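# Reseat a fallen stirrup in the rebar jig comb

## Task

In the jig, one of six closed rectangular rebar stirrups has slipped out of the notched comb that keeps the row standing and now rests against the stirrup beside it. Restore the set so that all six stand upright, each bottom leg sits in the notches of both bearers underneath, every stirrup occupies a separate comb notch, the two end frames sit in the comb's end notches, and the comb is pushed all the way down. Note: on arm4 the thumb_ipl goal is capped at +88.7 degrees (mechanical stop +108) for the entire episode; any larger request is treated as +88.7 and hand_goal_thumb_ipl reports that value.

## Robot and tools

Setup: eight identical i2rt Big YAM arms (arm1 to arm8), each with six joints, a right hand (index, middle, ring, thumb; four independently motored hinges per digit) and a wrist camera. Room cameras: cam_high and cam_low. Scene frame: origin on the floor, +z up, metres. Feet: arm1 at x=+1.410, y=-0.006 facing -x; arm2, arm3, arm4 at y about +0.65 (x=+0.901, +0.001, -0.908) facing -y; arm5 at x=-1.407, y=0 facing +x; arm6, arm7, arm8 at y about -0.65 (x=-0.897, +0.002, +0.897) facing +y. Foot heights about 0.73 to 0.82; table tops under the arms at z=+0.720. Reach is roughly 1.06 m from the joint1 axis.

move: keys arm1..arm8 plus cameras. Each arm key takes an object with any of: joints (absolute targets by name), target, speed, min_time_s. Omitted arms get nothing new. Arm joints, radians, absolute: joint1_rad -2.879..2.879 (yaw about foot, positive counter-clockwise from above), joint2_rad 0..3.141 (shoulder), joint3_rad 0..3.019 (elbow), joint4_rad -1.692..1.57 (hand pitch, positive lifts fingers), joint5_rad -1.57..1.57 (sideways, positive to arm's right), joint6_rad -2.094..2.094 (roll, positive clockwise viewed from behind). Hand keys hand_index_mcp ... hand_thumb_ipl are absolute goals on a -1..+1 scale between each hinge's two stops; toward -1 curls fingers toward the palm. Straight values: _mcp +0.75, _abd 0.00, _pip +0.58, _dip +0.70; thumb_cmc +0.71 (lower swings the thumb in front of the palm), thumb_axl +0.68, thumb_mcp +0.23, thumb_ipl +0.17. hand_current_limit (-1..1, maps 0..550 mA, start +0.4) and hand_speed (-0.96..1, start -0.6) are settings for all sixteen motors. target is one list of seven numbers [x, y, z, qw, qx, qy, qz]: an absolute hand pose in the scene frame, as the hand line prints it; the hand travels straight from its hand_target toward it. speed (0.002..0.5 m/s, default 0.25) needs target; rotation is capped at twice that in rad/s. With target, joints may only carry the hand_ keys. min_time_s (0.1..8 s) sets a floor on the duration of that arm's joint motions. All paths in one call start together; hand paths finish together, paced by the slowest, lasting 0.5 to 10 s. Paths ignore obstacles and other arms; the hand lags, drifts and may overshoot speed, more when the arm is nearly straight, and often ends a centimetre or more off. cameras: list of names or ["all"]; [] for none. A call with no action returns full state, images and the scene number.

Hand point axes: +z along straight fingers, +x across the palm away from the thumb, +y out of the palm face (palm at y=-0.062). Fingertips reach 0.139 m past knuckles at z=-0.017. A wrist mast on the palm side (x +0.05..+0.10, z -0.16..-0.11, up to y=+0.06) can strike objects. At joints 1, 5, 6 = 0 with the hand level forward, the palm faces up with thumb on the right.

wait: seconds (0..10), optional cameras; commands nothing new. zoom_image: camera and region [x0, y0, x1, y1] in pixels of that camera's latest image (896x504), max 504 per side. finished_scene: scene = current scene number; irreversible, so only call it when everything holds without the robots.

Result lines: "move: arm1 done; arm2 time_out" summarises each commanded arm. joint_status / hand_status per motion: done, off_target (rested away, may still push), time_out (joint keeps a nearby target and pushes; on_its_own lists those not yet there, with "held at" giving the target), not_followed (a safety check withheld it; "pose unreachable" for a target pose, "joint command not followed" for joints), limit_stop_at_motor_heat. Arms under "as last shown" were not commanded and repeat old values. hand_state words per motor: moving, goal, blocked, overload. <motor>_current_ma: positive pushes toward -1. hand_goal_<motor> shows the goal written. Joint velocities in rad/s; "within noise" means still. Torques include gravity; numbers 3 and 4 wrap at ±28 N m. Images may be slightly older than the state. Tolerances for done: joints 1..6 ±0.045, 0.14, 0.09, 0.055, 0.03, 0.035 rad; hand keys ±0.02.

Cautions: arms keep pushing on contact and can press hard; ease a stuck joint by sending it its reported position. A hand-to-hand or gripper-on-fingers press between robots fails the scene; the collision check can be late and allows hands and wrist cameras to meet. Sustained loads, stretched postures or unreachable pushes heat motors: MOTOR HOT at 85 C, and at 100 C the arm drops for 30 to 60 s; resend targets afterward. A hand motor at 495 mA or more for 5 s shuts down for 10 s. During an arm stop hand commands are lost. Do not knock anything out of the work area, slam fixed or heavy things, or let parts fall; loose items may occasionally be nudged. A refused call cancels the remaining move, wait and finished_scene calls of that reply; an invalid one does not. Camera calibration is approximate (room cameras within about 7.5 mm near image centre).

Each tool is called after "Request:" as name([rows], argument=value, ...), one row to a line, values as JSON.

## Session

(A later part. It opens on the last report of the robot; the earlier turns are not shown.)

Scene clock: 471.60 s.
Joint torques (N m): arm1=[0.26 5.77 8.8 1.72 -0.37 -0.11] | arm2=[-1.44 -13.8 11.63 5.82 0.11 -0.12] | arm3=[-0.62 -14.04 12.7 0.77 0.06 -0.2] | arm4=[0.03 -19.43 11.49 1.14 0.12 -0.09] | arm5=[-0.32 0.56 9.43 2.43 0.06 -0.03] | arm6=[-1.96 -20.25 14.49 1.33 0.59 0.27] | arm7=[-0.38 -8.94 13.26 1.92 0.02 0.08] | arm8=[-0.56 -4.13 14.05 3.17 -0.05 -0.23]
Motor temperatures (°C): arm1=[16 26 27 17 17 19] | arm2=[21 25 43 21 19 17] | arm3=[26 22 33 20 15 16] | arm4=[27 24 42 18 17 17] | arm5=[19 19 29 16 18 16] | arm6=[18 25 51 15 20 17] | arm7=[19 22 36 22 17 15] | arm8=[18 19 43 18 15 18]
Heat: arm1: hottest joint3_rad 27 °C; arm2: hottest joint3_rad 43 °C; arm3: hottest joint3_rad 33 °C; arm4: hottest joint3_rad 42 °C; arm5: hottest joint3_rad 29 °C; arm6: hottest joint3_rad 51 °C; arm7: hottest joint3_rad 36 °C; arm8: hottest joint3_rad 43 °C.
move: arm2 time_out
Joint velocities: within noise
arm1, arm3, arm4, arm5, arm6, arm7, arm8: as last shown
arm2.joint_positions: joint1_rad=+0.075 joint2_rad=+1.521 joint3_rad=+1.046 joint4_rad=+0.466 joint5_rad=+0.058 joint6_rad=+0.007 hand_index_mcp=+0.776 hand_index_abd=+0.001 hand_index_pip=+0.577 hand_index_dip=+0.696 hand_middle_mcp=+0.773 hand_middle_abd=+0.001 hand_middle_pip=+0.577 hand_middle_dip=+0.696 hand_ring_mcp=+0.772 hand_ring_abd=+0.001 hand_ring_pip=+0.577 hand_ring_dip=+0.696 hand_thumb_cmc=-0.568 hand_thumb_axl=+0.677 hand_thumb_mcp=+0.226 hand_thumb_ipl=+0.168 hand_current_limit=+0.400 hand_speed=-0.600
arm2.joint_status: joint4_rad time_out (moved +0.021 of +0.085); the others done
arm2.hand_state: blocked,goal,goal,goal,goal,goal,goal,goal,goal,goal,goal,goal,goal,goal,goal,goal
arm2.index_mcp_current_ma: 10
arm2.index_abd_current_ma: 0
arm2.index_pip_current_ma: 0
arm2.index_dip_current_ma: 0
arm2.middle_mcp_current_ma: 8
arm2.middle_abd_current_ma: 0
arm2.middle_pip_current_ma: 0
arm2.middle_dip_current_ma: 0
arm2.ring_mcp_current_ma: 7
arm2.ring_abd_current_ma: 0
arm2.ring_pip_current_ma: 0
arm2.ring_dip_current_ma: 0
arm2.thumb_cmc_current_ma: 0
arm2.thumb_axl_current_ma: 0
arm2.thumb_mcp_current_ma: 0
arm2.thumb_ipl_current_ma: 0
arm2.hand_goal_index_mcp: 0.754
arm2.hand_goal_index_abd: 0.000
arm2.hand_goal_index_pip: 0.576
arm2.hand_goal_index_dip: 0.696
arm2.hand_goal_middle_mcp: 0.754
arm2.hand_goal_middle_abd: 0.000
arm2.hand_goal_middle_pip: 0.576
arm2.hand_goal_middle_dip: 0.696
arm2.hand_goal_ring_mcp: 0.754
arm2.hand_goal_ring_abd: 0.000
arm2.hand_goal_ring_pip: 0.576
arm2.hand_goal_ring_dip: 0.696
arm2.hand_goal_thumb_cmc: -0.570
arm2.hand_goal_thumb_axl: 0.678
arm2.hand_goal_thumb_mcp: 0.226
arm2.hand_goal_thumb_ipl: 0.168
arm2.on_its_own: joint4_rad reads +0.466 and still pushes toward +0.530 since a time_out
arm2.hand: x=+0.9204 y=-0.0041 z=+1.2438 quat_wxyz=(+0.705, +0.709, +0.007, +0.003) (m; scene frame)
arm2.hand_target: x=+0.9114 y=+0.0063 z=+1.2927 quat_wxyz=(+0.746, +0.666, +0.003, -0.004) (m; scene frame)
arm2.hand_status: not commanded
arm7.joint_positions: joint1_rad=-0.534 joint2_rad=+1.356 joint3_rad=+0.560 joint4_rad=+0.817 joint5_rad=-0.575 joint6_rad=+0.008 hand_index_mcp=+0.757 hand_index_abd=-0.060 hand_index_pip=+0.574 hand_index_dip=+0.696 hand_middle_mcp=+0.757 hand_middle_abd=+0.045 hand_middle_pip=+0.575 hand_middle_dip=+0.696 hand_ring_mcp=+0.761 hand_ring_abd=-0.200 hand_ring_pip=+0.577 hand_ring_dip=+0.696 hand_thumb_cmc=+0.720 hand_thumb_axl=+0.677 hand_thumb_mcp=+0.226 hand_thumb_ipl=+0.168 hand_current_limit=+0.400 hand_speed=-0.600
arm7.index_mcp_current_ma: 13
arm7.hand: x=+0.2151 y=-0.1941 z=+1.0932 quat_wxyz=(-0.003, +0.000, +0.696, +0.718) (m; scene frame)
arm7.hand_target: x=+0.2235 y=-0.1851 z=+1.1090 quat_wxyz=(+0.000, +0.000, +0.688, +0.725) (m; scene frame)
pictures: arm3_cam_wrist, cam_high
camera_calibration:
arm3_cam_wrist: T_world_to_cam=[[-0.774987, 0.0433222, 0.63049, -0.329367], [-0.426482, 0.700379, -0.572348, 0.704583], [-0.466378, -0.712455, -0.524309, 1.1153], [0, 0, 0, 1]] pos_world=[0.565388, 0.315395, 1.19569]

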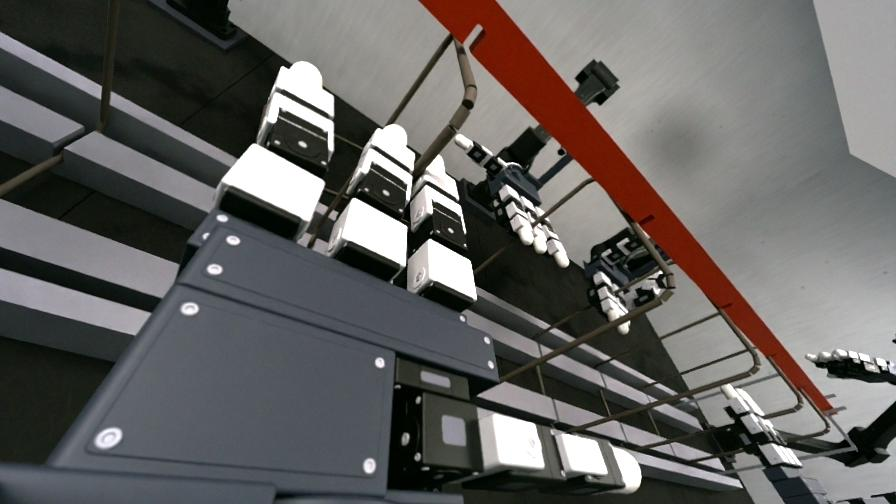

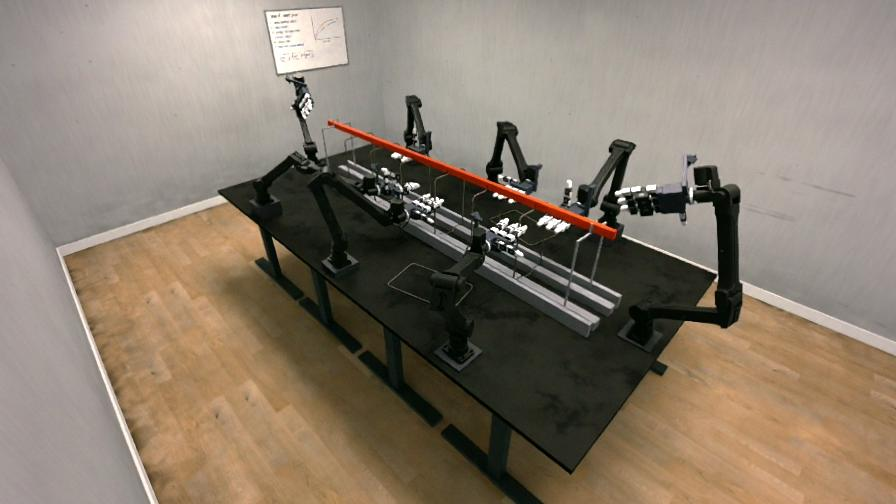

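Request:
move(arm7={"target":[0.2195,-0.184,1.109,0,0,0.6885,0.7255],"speed":0.02}, cameras=["arm3_cam_wrist","cam_high"])

Request:
zoom_image(camera="arm3_cam_wrist", region=[624, 212, 648, 236])

Request:
zoom_image(camera="cam_high", region=[425, 165, 455, 195])

Scene clock: 473.33 s.
Joint torques (N m): arm1=[0.38 6.01 8.92 1.73 -0.33 -0.12] | arm2=[-1.44 -13.8 11.63 5.82 0.1 -0.11] | arm3=[-0.67 -13.98 12.7 0.76 0.06 -0.2] | arm4=[0.62 -19.96 11.89 1.2 0.11 -0.1] | arm5=[-0.32 0.62 9.43 2.43 0.06 -0.03] | arm6=[-1.96 -20.19 14.49 1.32 0.59 0.27] | arm7=[0.44 -9.23 12.77 1.87 0.05 0.06] | arm8=[-0.67 -4.13 14.05 3.17 -0.05 -0.23]
Motor temperatures (°C): arm1=[16 26 27 17 17 19] | arm2=[21 25 43 21 19 17] | arm3=[26 22 33 20 15 16] | arm4=[27 24 42 18 17 17] | arm5=[19 19 29 16 18 16] | arm6=[18 25 51 15 20 17] | arm7=[19 22 36 21 17 15] | arm8=[18 19 43 18 15 18]
Heat: arm1: hottest joint3_rad 27 °C; arm2: hottest joint3_rad 43 °C; arm3: hottest joint3_rad 33 °C; arm4: hottest joint3_rad 42 °C; arm5: hottest joint3_rad 29 °C; arm6: hottest joint3_rad 51 °C; arm7: hottest joint3_rad 36 °C; arm8: hottest joint3_rad 43 °C.
move: arm7 off_target
Joint velocities: within noise
arm1, arm2, arm3, arm4, arm5, arm6, arm8: as last shown
arm2.on_its_own: joint4_rad reads +0.466 and still pushes toward +0.530 since a time_out
arm7.joint_positions: joint1_rad=-0.534 joint2_rad=+1.356 joint3_rad=+0.560 joint4_rad=+0.817 joint5_rad=-0.565 joint6_rad=+0.009 hand_index_mcp=+0.757 hand_index_abd=-0.060 hand_index_pip=+0.574 hand_index_dip=+0.696 hand_middle_mcp=+0.757 hand_middle_abd=+0.045 hand_middle_pip=+0.575 hand_middle_dip=+0.696 hand_ring_mcp=+0.761 hand_ring_abd=-0.200 hand_ring_pip=+0.577 hand_ring_dip=+0.696 hand_thumb_cmc=+0.720 hand_thumb_axl=+0.677 hand_thumb_mcp=+0.226 hand_thumb_ipl=+0.168 hand_current_limit=+0.400 hand_speed=-0.600
arm7.joint_status: not commanded
arm7.hand_state: goal,blocked,goal,goal,goal,blocked,goal,goal,goal,goal,goal,goal,goal,goal,goal,goal
arm7.index_mcp_current_ma: 13
arm7.index_abd_current_ma: 152
arm7.index_pip_current_ma: -7
arm7.index_dip_current_ma: 0
arm7.middle_mcp_current_ma: 12
arm7.middle_abd_current_ma: -214
arm7.middle_pip_current_ma: -4
arm7.middle_dip_current_ma: -1
arm7.ring_mcp_current_ma: 28
arm7.ring_abd_current_ma: -1
arm7.ring_pip_current_ma: 3
arm7.ring_dip_current_ma: 0
arm7.thumb_cmc_current_ma: 26
arm7.thumb_axl_current_ma: -3
arm7.thumb_mcp_current_ma: -1
arm7.thumb_ipl_current_ma: -1
arm7.hand_goal_index_mcp: 0.754
arm7.hand_goal_index_abd: -0.100
arm7.hand_goal_index_pip: 0.576
arm7.hand_goal_index_dip: 0.696
arm7.hand_goal_middle_mcp: 0.754
arm7.hand_goal_middle_abd: 0.100
arm7.hand_goal_middle_pip: 0.576
arm7.hand_goal_middle_dip: 0.696
arm7.hand_goal_ring_mcp: 0.754
arm7.hand_goal_ring_abd: -0.200
arm7.hand_goal_ring_pip: 0.576
arm7.hand_goal_ring_dip: 0.696
arm7.hand_goal_thumb_cmc: 0.714
arm7.hand_goal_thumb_axl: 0.678
arm7.hand_goal_thumb_mcp: 0.226
arm7.hand_goal_thumb_ipl: 0.168
arm7.hand: x=+0.2169 y=-0.1943 z=+1.0932 quat_wxyz=(+0.000, +0.004, +0.696, +0.718) (m; scene frame)
arm7.hand_target: x=+0.2191 y=-0.1849 z=+1.1090 quat_wxyz=(+0.000, +0.000, +0.688, +0.725) (m; scene frame)
arm7.hand_status: off_target (0.019 m and 1.3 deg from the pose sent, 0.019 m and 1.3 deg at the start)
pictures: arm3_cam_wrist, cam_high
camera_calibration:
arm3_cam_wrist: T_world_to_cam=[[-0.774987, 0.0433222, 0.63049, -0.329367], [-0.426482, 0.700379, -0.572348, 0.704583], [-0.466378, -0.712455, -0.524309, 1.1153], [0, 0, 0, 1]] pos_world=[0.565388, 0.315395, 1.19569]

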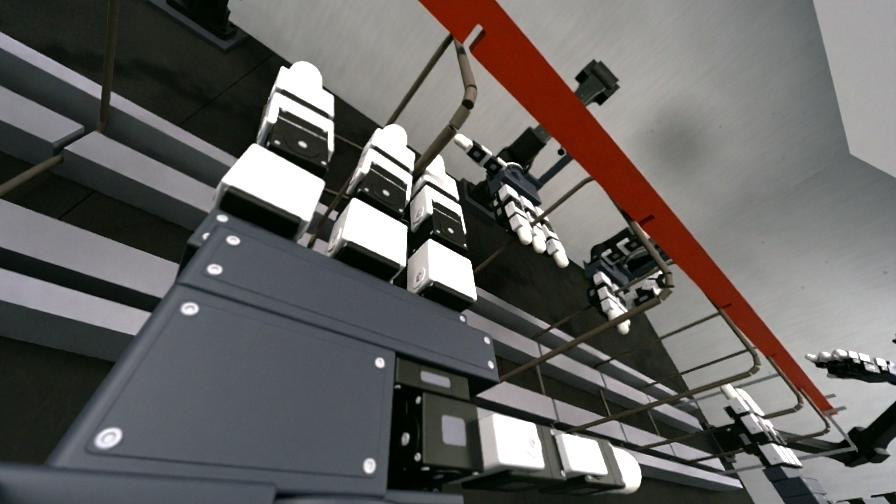

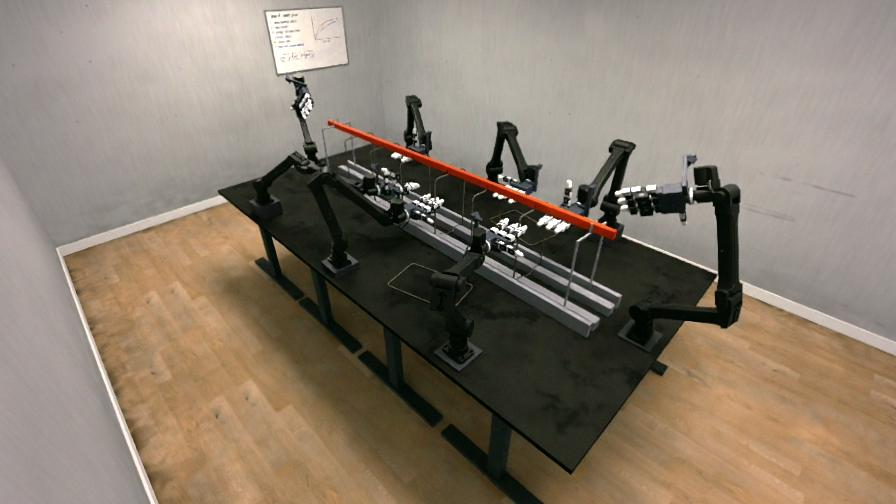

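Scaled by 21.000.

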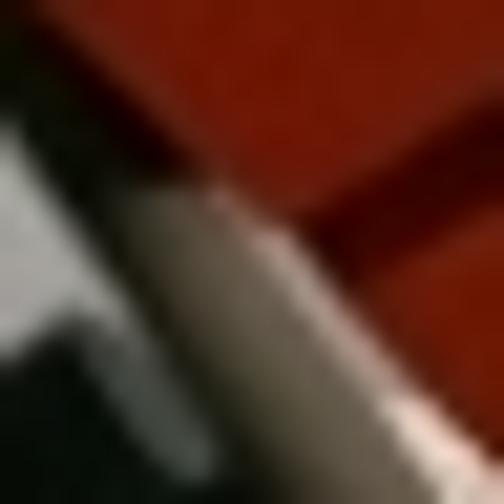

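Scaled by 16.800.

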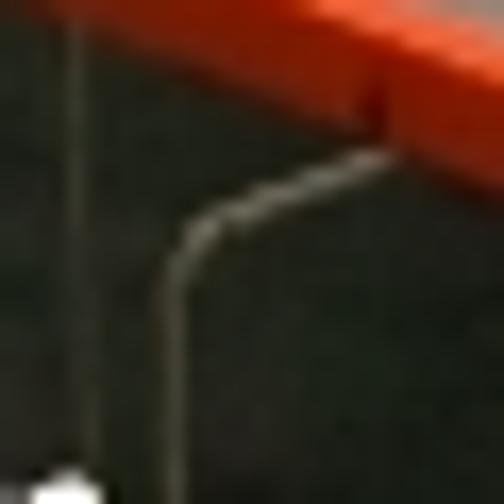

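Request:
move(arm7={"target":[0.2150,-0.184,1.109,0,0,0.6885,0.7255],"speed":0.02}, cameras=["arm3_cam_wrist","cam_high"])

Request:
zoom_image(camera="arm3_cam_wrist", region=[624, 212, 648, 236])

Request:
zoom_image(camera="cam_high", region=[425, 165, 455, 195])

Scene clock: 475.13 s.
Joint torques (N m): arm1=[0.03 5.83 8.92 1.7 -0.3 -0.14] | arm2=[-1.38 -13.8 11.6 5.82 0.11 -0.11] | arm3=[-0.62 -13.98 12.71 0.77 0.05 -0.21] | arm4=[1.32 -19.6 11.38 1.11 0.11 -0.07] | arm5=[-0.32 0.56 9.43 2.44 0.06 -0.03] | arm6=[-1.96 -20.19 14.5 1.32 0.59 0.27] | arm7=[0.73 -9.93 12.31 1.83 0.03 0.06] | arm8=[-0.56 -4.07 14.05 3.19 -0.05 -0.24]
Motor temperatures (°C): arm1=[16 26 27 17 17 19] | arm2=[21 26 43 21 19 17] | arm3=[26 22 33 20 15 16] | arm4=[27 24 42 18 17 17] | arm5=[19 19 29 16 18 16] | arm6=[18 25 51 15 20 17] | arm7=[19 22 36 21 17 15] | arm8=[18 19 43 18 15 18]
Heat: arm1: hottest joint3_rad 27 °C; arm2: hottest joint3_rad 43 °C; arm3: hottest joint3_rad 33 °C; arm4: hottest joint3_rad 42 °C; arm5: hottest joint3_rad 29 °C; arm6: hottest joint3_rad 51 °C; arm7: hottest joint3_rad 36 °C; arm8: hottest joint3_rad 43 °C.
move: arm7 off_target
Joint velocities: within noise
arm1, arm2, arm3, arm4, arm5, arm6, arm8: as last shown
arm2.on_its_own: joint4_rad reads +0.466 and still pushes toward +0.530 since a time_out
arm7.joint_positions: joint1_rad=-0.529 joint2_rad=+1.356 joint3_rad=+0.560 joint4_rad=+0.817 joint5_rad=-0.554 joint6_rad=+0.009 hand_index_mcp=+0.758 hand_index_abd=-0.060 hand_index_pip=+0.574 hand_index_dip=+0.696 hand_middle_mcp=+0.757 hand_middle_abd=+0.045 hand_middle_pip=+0.575 hand_middle_dip=+0.696 hand_ring_mcp=+0.761 hand_ring_abd=-0.200 hand_ring_pip=+0.577 hand_ring_dip=+0.696 hand_thumb_cmc=+0.720 hand_thumb_axl=+0.677 hand_thumb_mcp=+0.226 hand_thumb_ipl=+0.168 hand_current_limit=+0.400 hand_speed=-0.600
arm7.joint_status: not commanded
arm7.hand_state: goal,blocked,goal,goal,goal,blocked,goal,goal,goal,goal,goal,goal,goal,goal,goal,goal
arm7.index_mcp_current_ma: 14
arm7.index_abd_current_ma: 152
arm7.index_pip_current_ma: -6
arm7.index_dip_current_ma: 0
arm7.middle_mcp_current_ma: 12
arm7.middle_abd_current_ma: -214
arm7.middle_pip_current_ma: -4
arm7.middle_dip_current_ma: -1
arm7.ring_mcp_current_ma: 28
arm7.ring_abd_current_ma: -1
arm7.ring_pip_current_ma: 3
arm7.ring_dip_current_ma: 0
arm7.thumb_cmc_current_ma: 26
arm7.thumb_axl_current_ma: -3
arm7.thumb_mcp_current_ma: -1
arm7.thumb_ipl_current_ma: -1
arm7.hand_goal_index_mcp: 0.754
arm7.hand_goal_index_abd: -0.100
arm7.hand_goal_index_pip: 0.576
arm7.hand_goal_index_dip: 0.696
arm7.hand_goal_middle_mcp: 0.754
arm7.hand_goal_middle_abd: 0.100
arm7.hand_goal_middle_pip: 0.576
arm7.hand_goal_middle_dip: 0.696
arm7.hand_goal_ring_mcp: 0.754
arm7.hand_goal_ring_abd: -0.200
arm7.hand_goal_ring_pip: 0.576
arm7.hand_goal_ring_dip: 0.696
arm7.hand_goal_thumb_cmc: 0.714
arm7.hand_goal_thumb_axl: 0.678
arm7.hand_goal_thumb_mcp: 0.226
arm7.hand_goal_thumb_ipl: 0.168
arm7.hand: x=+0.2166 y=-0.1935 z=+1.0932 quat_wxyz=(+0.002, +0.006, +0.696, +0.718) (m; scene frame)
arm7.hand_target: x=+0.2146 y=-0.1848 z=+1.1090 quat_wxyz=(+0.000, +0.000, +0.688, +0.725) (m; scene frame)
arm7.hand_status: off_target (0.019 m and 1.4 deg from the pose sent, 0.019 m and 1.3 deg at the start)
pictures: arm3_cam_wrist, cam_high
camera_calibration:
arm3_cam_wrist: T_world_to_cam=[[-0.774987, 0.0433222, 0.63049, -0.329367], [-0.426482, 0.700379, -0.572348, 0.704583], [-0.466378, -0.712455, -0.524309, 1.1153], [0, 0, 0, 1]] pos_world=[0.565388, 0.315395, 1.19569]

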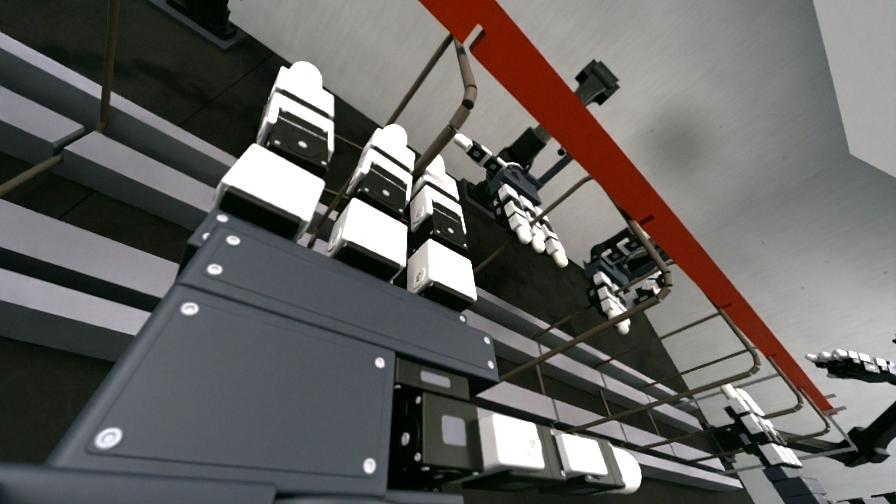

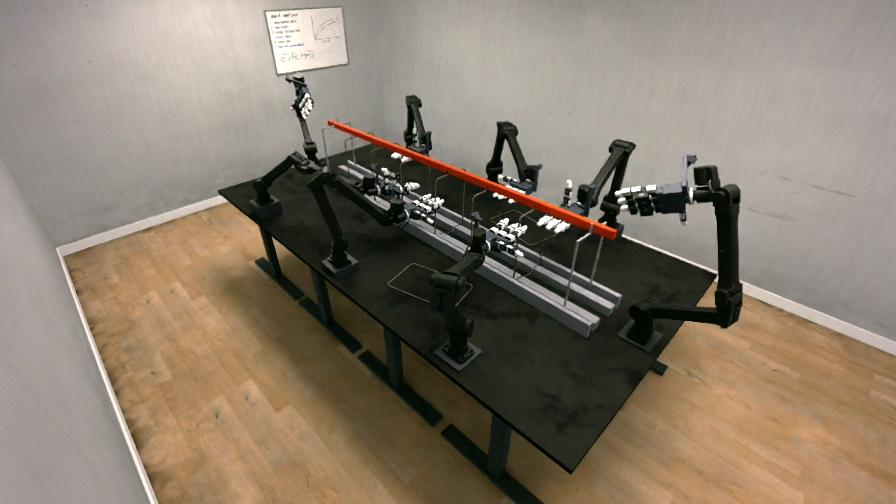

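Scaled by 21.000.

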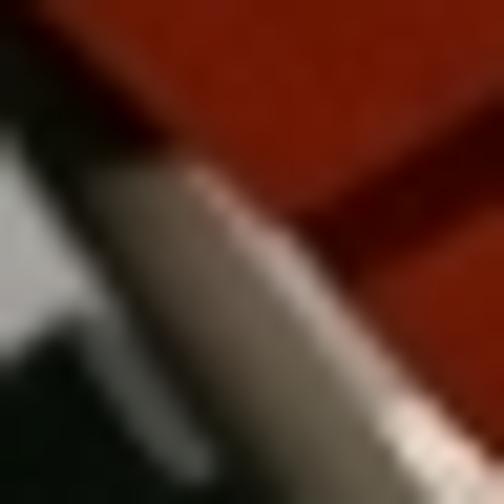

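Scaled by 16.800.

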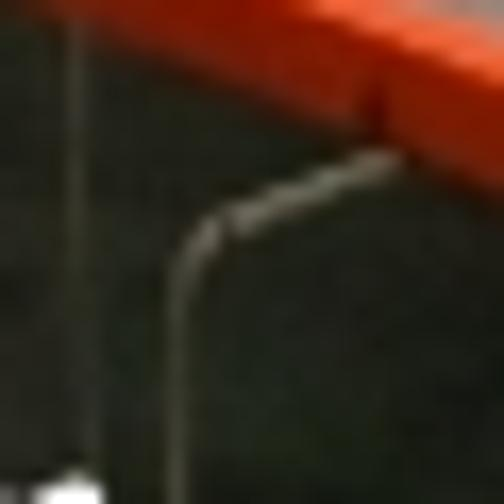

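Request:
move(arm7={"target":[0.2120,-0.184,1.109,0,0,0.6885,0.7255],"speed":0.02}, cameras=["arm3_cam_wrist","cam_high"])

Request:
zoom_image(camera="arm3_cam_wrist", region=[624, 212, 648, 236])

Request:
zoom_image(camera="cam_high", region=[425, 165, 455, 195])

Scene clock: 477.17 s.
Joint torques (N m): arm1=[-0.26 5.89 8.83 1.68 -0.35 -0.14] | arm2=[-1.49 -13.86 11.63 5.83 0.11 -0.12] | arm3=[-0.67 -13.98 12.71 0.76 0.06 -0.21] | arm4=[0.85 -20.31 11.47 1.21 0.09 -0.09] | arm5=[-0.32 0.56 9.43 2.44 0.06 -0.03] | arm6=[-1.96 -20.19 14.5 1.31 0.58 0.27] | arm7=[1.08 -10.4 11.89 1.89 -0.03 0.04] | arm8=[-0.56 -4.25 14.06 3.19 -0.05 -0.23]
Motor temperatures (°C): arm1=[16 26 27 16 17 19] | arm2=[21 26 43 21 19 17] | arm3=[26 22 33 20 15 16] | arm4=[27 24 42 18 17 17] | arm5=[19 19 29 16 18 16] | arm6=[18 25 51 15 20 17] | arm7=[19 22 36 21 17 15] | arm8=[18 19 43 18 15 18]
Heat: arm1: hottest joint3_rad 27 °C; arm2: hottest joint3_rad 43 °C; arm3: hottest joint3_rad 33 °C; arm4: hottest joint3_rad 42 °C; arm5: hottest joint3_rad 29 °C; arm6: hottest joint3_rad 51 °C; arm7: hottest joint3_rad 36 °C; arm8: hottest joint3_rad 43 °C.
move: arm7 off_target
Joint velocities: within noise
arm1, arm2, arm3, arm4, arm5, arm6, arm8: as last shown
arm2.on_its_own: joint4_rad reads +0.466 and still pushes toward +0.530 since a time_out
arm7.joint_positions: joint1_rad=-0.523 joint2_rad=+1.356 joint3_rad=+0.560 joint4_rad=+0.815 joint5_rad=-0.546 joint6_rad=+0.010 hand_index_mcp=+0.758 hand_index_abd=-0.060 hand_index_pip=+0.574 hand_index_dip=+0.696 hand_middle_mcp=+0.757 hand_middle_abd=+0.045 hand_middle_pip=+0.575 hand_middle_dip=+0.696 hand_ring_mcp=+0.761 hand_ring_abd=-0.200 hand_ring_pip=+0.577 hand_ring_dip=+0.696 hand_thumb_cmc=+0.720 hand_thumb_axl=+0.677 hand_thumb_mcp=+0.226 hand_thumb_ipl=+0.168 hand_current_limit=+0.400 hand_speed=-0.600
arm7.joint_status: not commanded
arm7.hand_state: goal,blocked,goal,goal,goal,blocked,goal,goal,goal,goal,goal,goal,goal,goal,goal,goal
arm7.index_mcp_current_ma: 14
arm7.index_abd_current_ma: 152
arm7.index_pip_current_ma: -6
arm7.index_dip_current_ma: 0
arm7.middle_mcp_current_ma: 12
arm7.middle_abd_current_ma: -214
arm7.middle_pip_current_ma: -4
arm7.middle_dip_current_ma: -1
arm7.ring_mcp_current_ma: 28
arm7.ring_abd_current_ma: -1
arm7.ring_pip_current_ma: 3
arm7.ring_dip_current_ma: 0
arm7.thumb_cmc_current_ma: 26
arm7.thumb_axl_current_ma: -3
arm7.thumb_mcp_current_ma: -1
arm7.thumb_ipl_current_ma: -1
arm7.hand_goal_index_mcp: 0.754
arm7.hand_goal_index_abd: -0.100
arm7.hand_goal_index_pip: 0.576
arm7.hand_goal_index_dip: 0.696
arm7.hand_goal_middle_mcp: 0.754
arm7.hand_goal_middle_abd: 0.100
arm7.hand_goal_middle_pip: 0.576
arm7.hand_goal_middle_dip: 0.696
arm7.hand_goal_ring_mcp: 0.754
arm7.hand_goal_ring_abd: -0.200
arm7.hand_goal_ring_pip: 0.576
arm7.hand_goal_ring_dip: 0.696
arm7.hand_goal_thumb_cmc: 0.714
arm7.hand_goal_thumb_axl: 0.678
arm7.hand_goal_thumb_mcp: 0.226
arm7.hand_goal_thumb_ipl: 0.168
arm7.hand: x=+0.2149 y=-0.1922 z=+1.0929 quat_wxyz=(+0.002, +0.007, +0.697, +0.717) (m; scene frame)
arm7.hand_target: x=+0.2117 y=-0.1847 z=+1.1089 quat_wxyz=(+0.000, +0.000, +0.688, +0.725) (m; scene frame)
arm7.hand_status: off_target (0.018 m and 1.5 deg from the pose sent, 0.019 m and 1.4 deg at the start)
pictures: arm3_cam_wrist, cam_high
camera_calibration:
arm3_cam_wrist: T_world_to_cam=[[-0.774987, 0.0433222, 0.63049, -0.329367], [-0.426482, 0.700379, -0.572348, 0.704583], [-0.466378, -0.712455, -0.524309, 1.1153], [0, 0, 0, 1]] pos_world=[0.565388, 0.315395, 1.19569]

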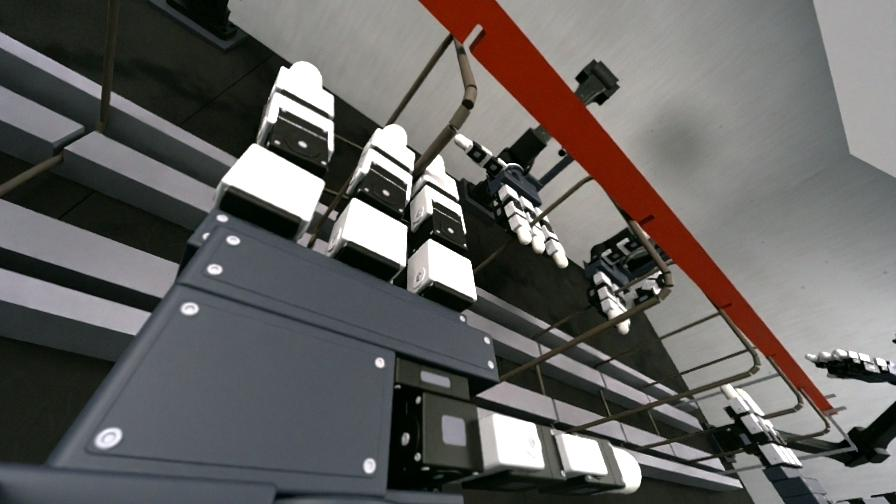

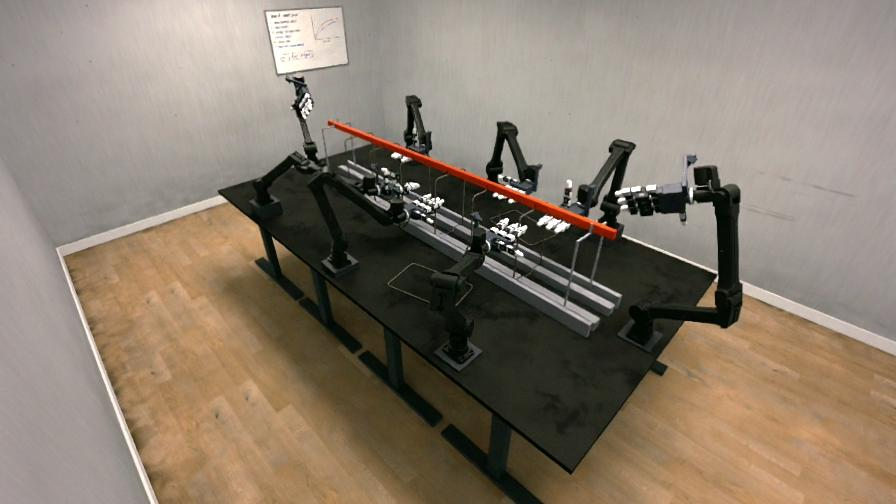

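Scaled by 21.000.

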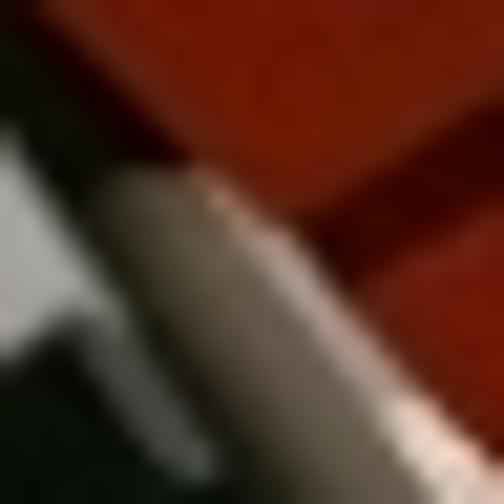

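Scaled by 16.800.

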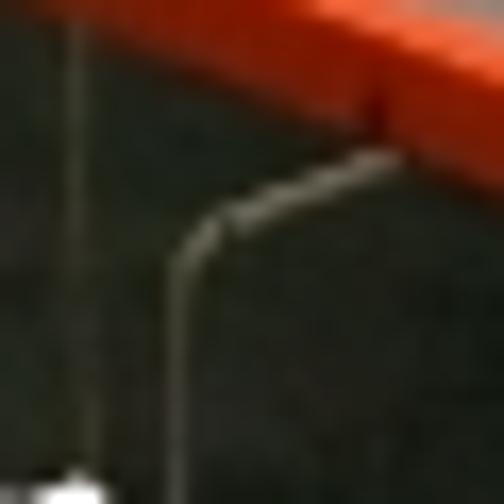

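Request:
move(arm7={"target":[0.2085,-0.186,1.109,0,0,0.6885,0.7255],"speed":0.02}, cameras=["arm3_cam_wrist","cam_high"])

Request:
zoom_image(camera="arm3_cam_wrist", region=[624, 212, 648, 236])

Request:
zoom_image(camera="cam_high", region=[425, 165, 455, 195])

Scene clock: 478.73 s.
Joint torques (N m): arm1=[0.38 5.6 9.03 1.74 -0.33 -0.12] | arm2=[-1.44 -13.8 11.63 5.83 0.11 -0.12] | arm3=[-0.62 -13.92 12.71 0.77 0.06 -0.21] | arm4=[1.32 -19.84 11.58 0.99 0.09 -0.09] | arm5=[-0.32 0.56 9.44 2.44 0.06 -0.03] | arm6=[-2.02 -20.19 14.5 1.33 0.58 0.27] | arm7=[0.85 -11.16 11.18 1.99 0.02 0.05] | arm8=[-0.56 -4.07 14.05 3.17 -0.05 -0.23]
Motor temperatures (°C): arm1=[16 26 27 16 17 19] | arm2=[21 26 43 21 19 17] | arm3=[26 22 33 20 15 16] | arm4=[27 24 42 18 17 17] | arm5=[19 19 29 16 18 16] | arm6=[18 25 51 15 20 17] | arm7=[19 22 36 21 17 15] | arm8=[18 19 43 18 15 18]
Heat: arm1: hottest joint3_rad 27 °C; arm2: hottest joint3_rad 43 °C; arm3: hottest joint3_rad 33 °C; arm4: hottest joint3_rad 42 °C; arm5: hottest joint3_rad 29 °C; arm6: hottest joint3_rad 51 °C; arm7: hottest joint3_rad 36 °C; arm8: hottest joint3_rad 43 °C.
move: arm7 off_target
Joint velocities: within noise
arm1, arm2, arm3, arm4, arm5, arm6, arm8: as last shown
arm2.on_its_own: joint4_rad reads +0.466 and still pushes toward +0.530 since a time_out
arm7.joint_positions: joint1_rad=-0.517 joint2_rad=+1.355 joint3_rad=+0.560 joint4_rad=+0.813 joint5_rad=-0.540 joint6_rad=+0.010 hand_index_mcp=+0.758 hand_index_abd=-0.060 hand_index_pip=+0.574 hand_index_dip=+0.696 hand_middle_mcp=+0.758 hand_middle_abd=+0.048 hand_middle_pip=+0.575 hand_middle_dip=+0.696 hand_ring_mcp=+0.761 hand_ring_abd=-0.200 hand_ring_pip=+0.577 hand_ring_dip=+0.696 hand_thumb_cmc=+0.720 hand_thumb_axl=+0.677 hand_thumb_mcp=+0.226 hand_thumb_ipl=+0.168 hand_current_limit=+0.400 hand_speed=-0.600
arm7.joint_status: not commanded
arm7.hand_state: goal,blocked,goal,goal,goal,blocked,goal,goal,goal,goal,goal,goal,goal,goal,goal,goal
arm7.index_mcp_current_ma: 16
arm7.index_abd_current_ma: 152
arm7.index_pip_current_ma: -6
arm7.index_dip_current_ma: 0
arm7.middle_mcp_current_ma: 17
arm7.middle_abd_current_ma: -203
arm7.middle_pip_current_ma: -4
arm7.middle_dip_current_ma: -1
arm7.ring_mcp_current_ma: 28
arm7.ring_abd_current_ma: -1
arm7.ring_pip_current_ma: 3
arm7.ring_dip_current_ma: 0
arm7.thumb_cmc_current_ma: 26
arm7.thumb_axl_current_ma: -3
arm7.thumb_mcp_current_ma: -1
arm7.thumb_ipl_current_ma: -1
arm7.hand_goal_index_mcp: 0.754
arm7.hand_goal_index_abd: -0.100
arm7.hand_goal_index_pip: 0.576
arm7.hand_goal_index_dip: 0.696
arm7.hand_goal_middle_mcp: 0.754
arm7.hand_goal_middle_abd: 0.100
arm7.hand_goal_middle_pip: 0.576
arm7.hand_goal_middle_dip: 0.696
arm7.hand_goal_ring_mcp: 0.754
arm7.hand_goal_ring_abd: -0.200
arm7.hand_goal_ring_pip: 0.576
arm7.hand_goal_ring_dip: 0.696
arm7.hand_goal_thumb_cmc: 0.714
arm7.hand_goal_thumb_axl: 0.678
arm7.hand_goal_thumb_mcp: 0.226
arm7.hand_goal_thumb_ipl: 0.168
arm7.hand: x=+0.2131 y=-0.1911 z=+1.0929 quat_wxyz=(+0.001, +0.007, +0.697, +0.717) (m; scene frame)
arm7.hand_target: x=+0.2084 y=-0.1866 z=+1.1090 quat_wxyz=(+0.000, +0.000, +0.688, +0.725) (m; scene frame)
arm7.hand_status: off_target (0.017 m and 1.6 deg from the pose sent, 0.018 m and 1.5 deg at the start)
pictures: arm3_cam_wrist, cam_high
camera_calibration:
arm3_cam_wrist: T_world_to_cam=[[-0.774987, 0.0433222, 0.63049, -0.329367], [-0.426482, 0.700379, -0.572348, 0.704583], [-0.466378, -0.712455, -0.524309, 1.1153], [0, 0, 0, 1]] pos_world=[0.565388, 0.315395, 1.19569]

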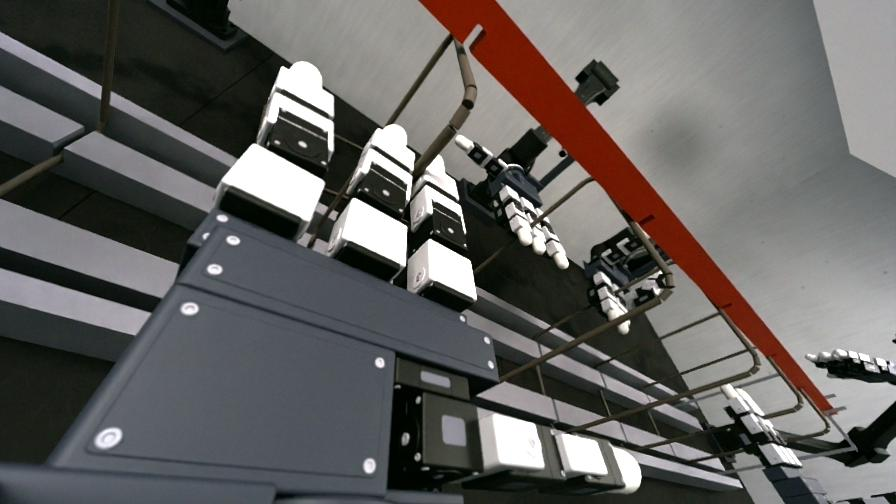

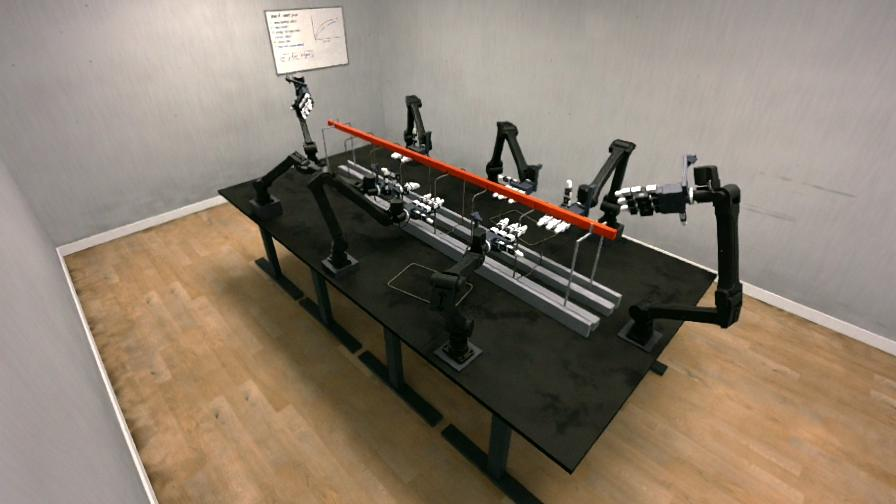

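Scaled by 21.000.

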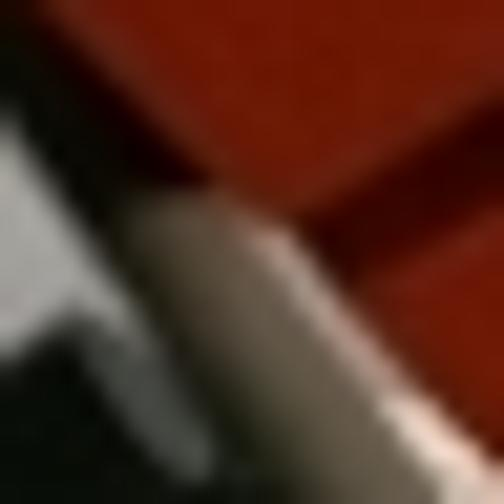

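Scaled by 16.800.

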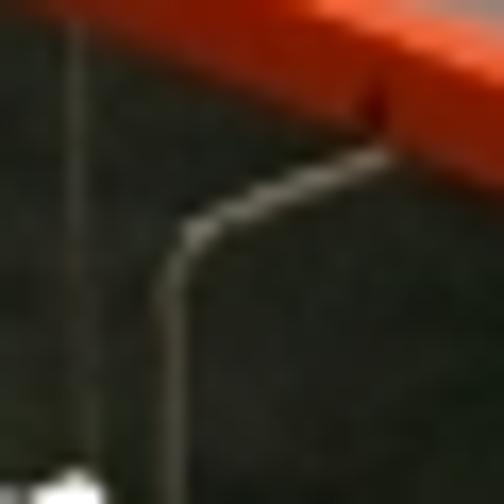

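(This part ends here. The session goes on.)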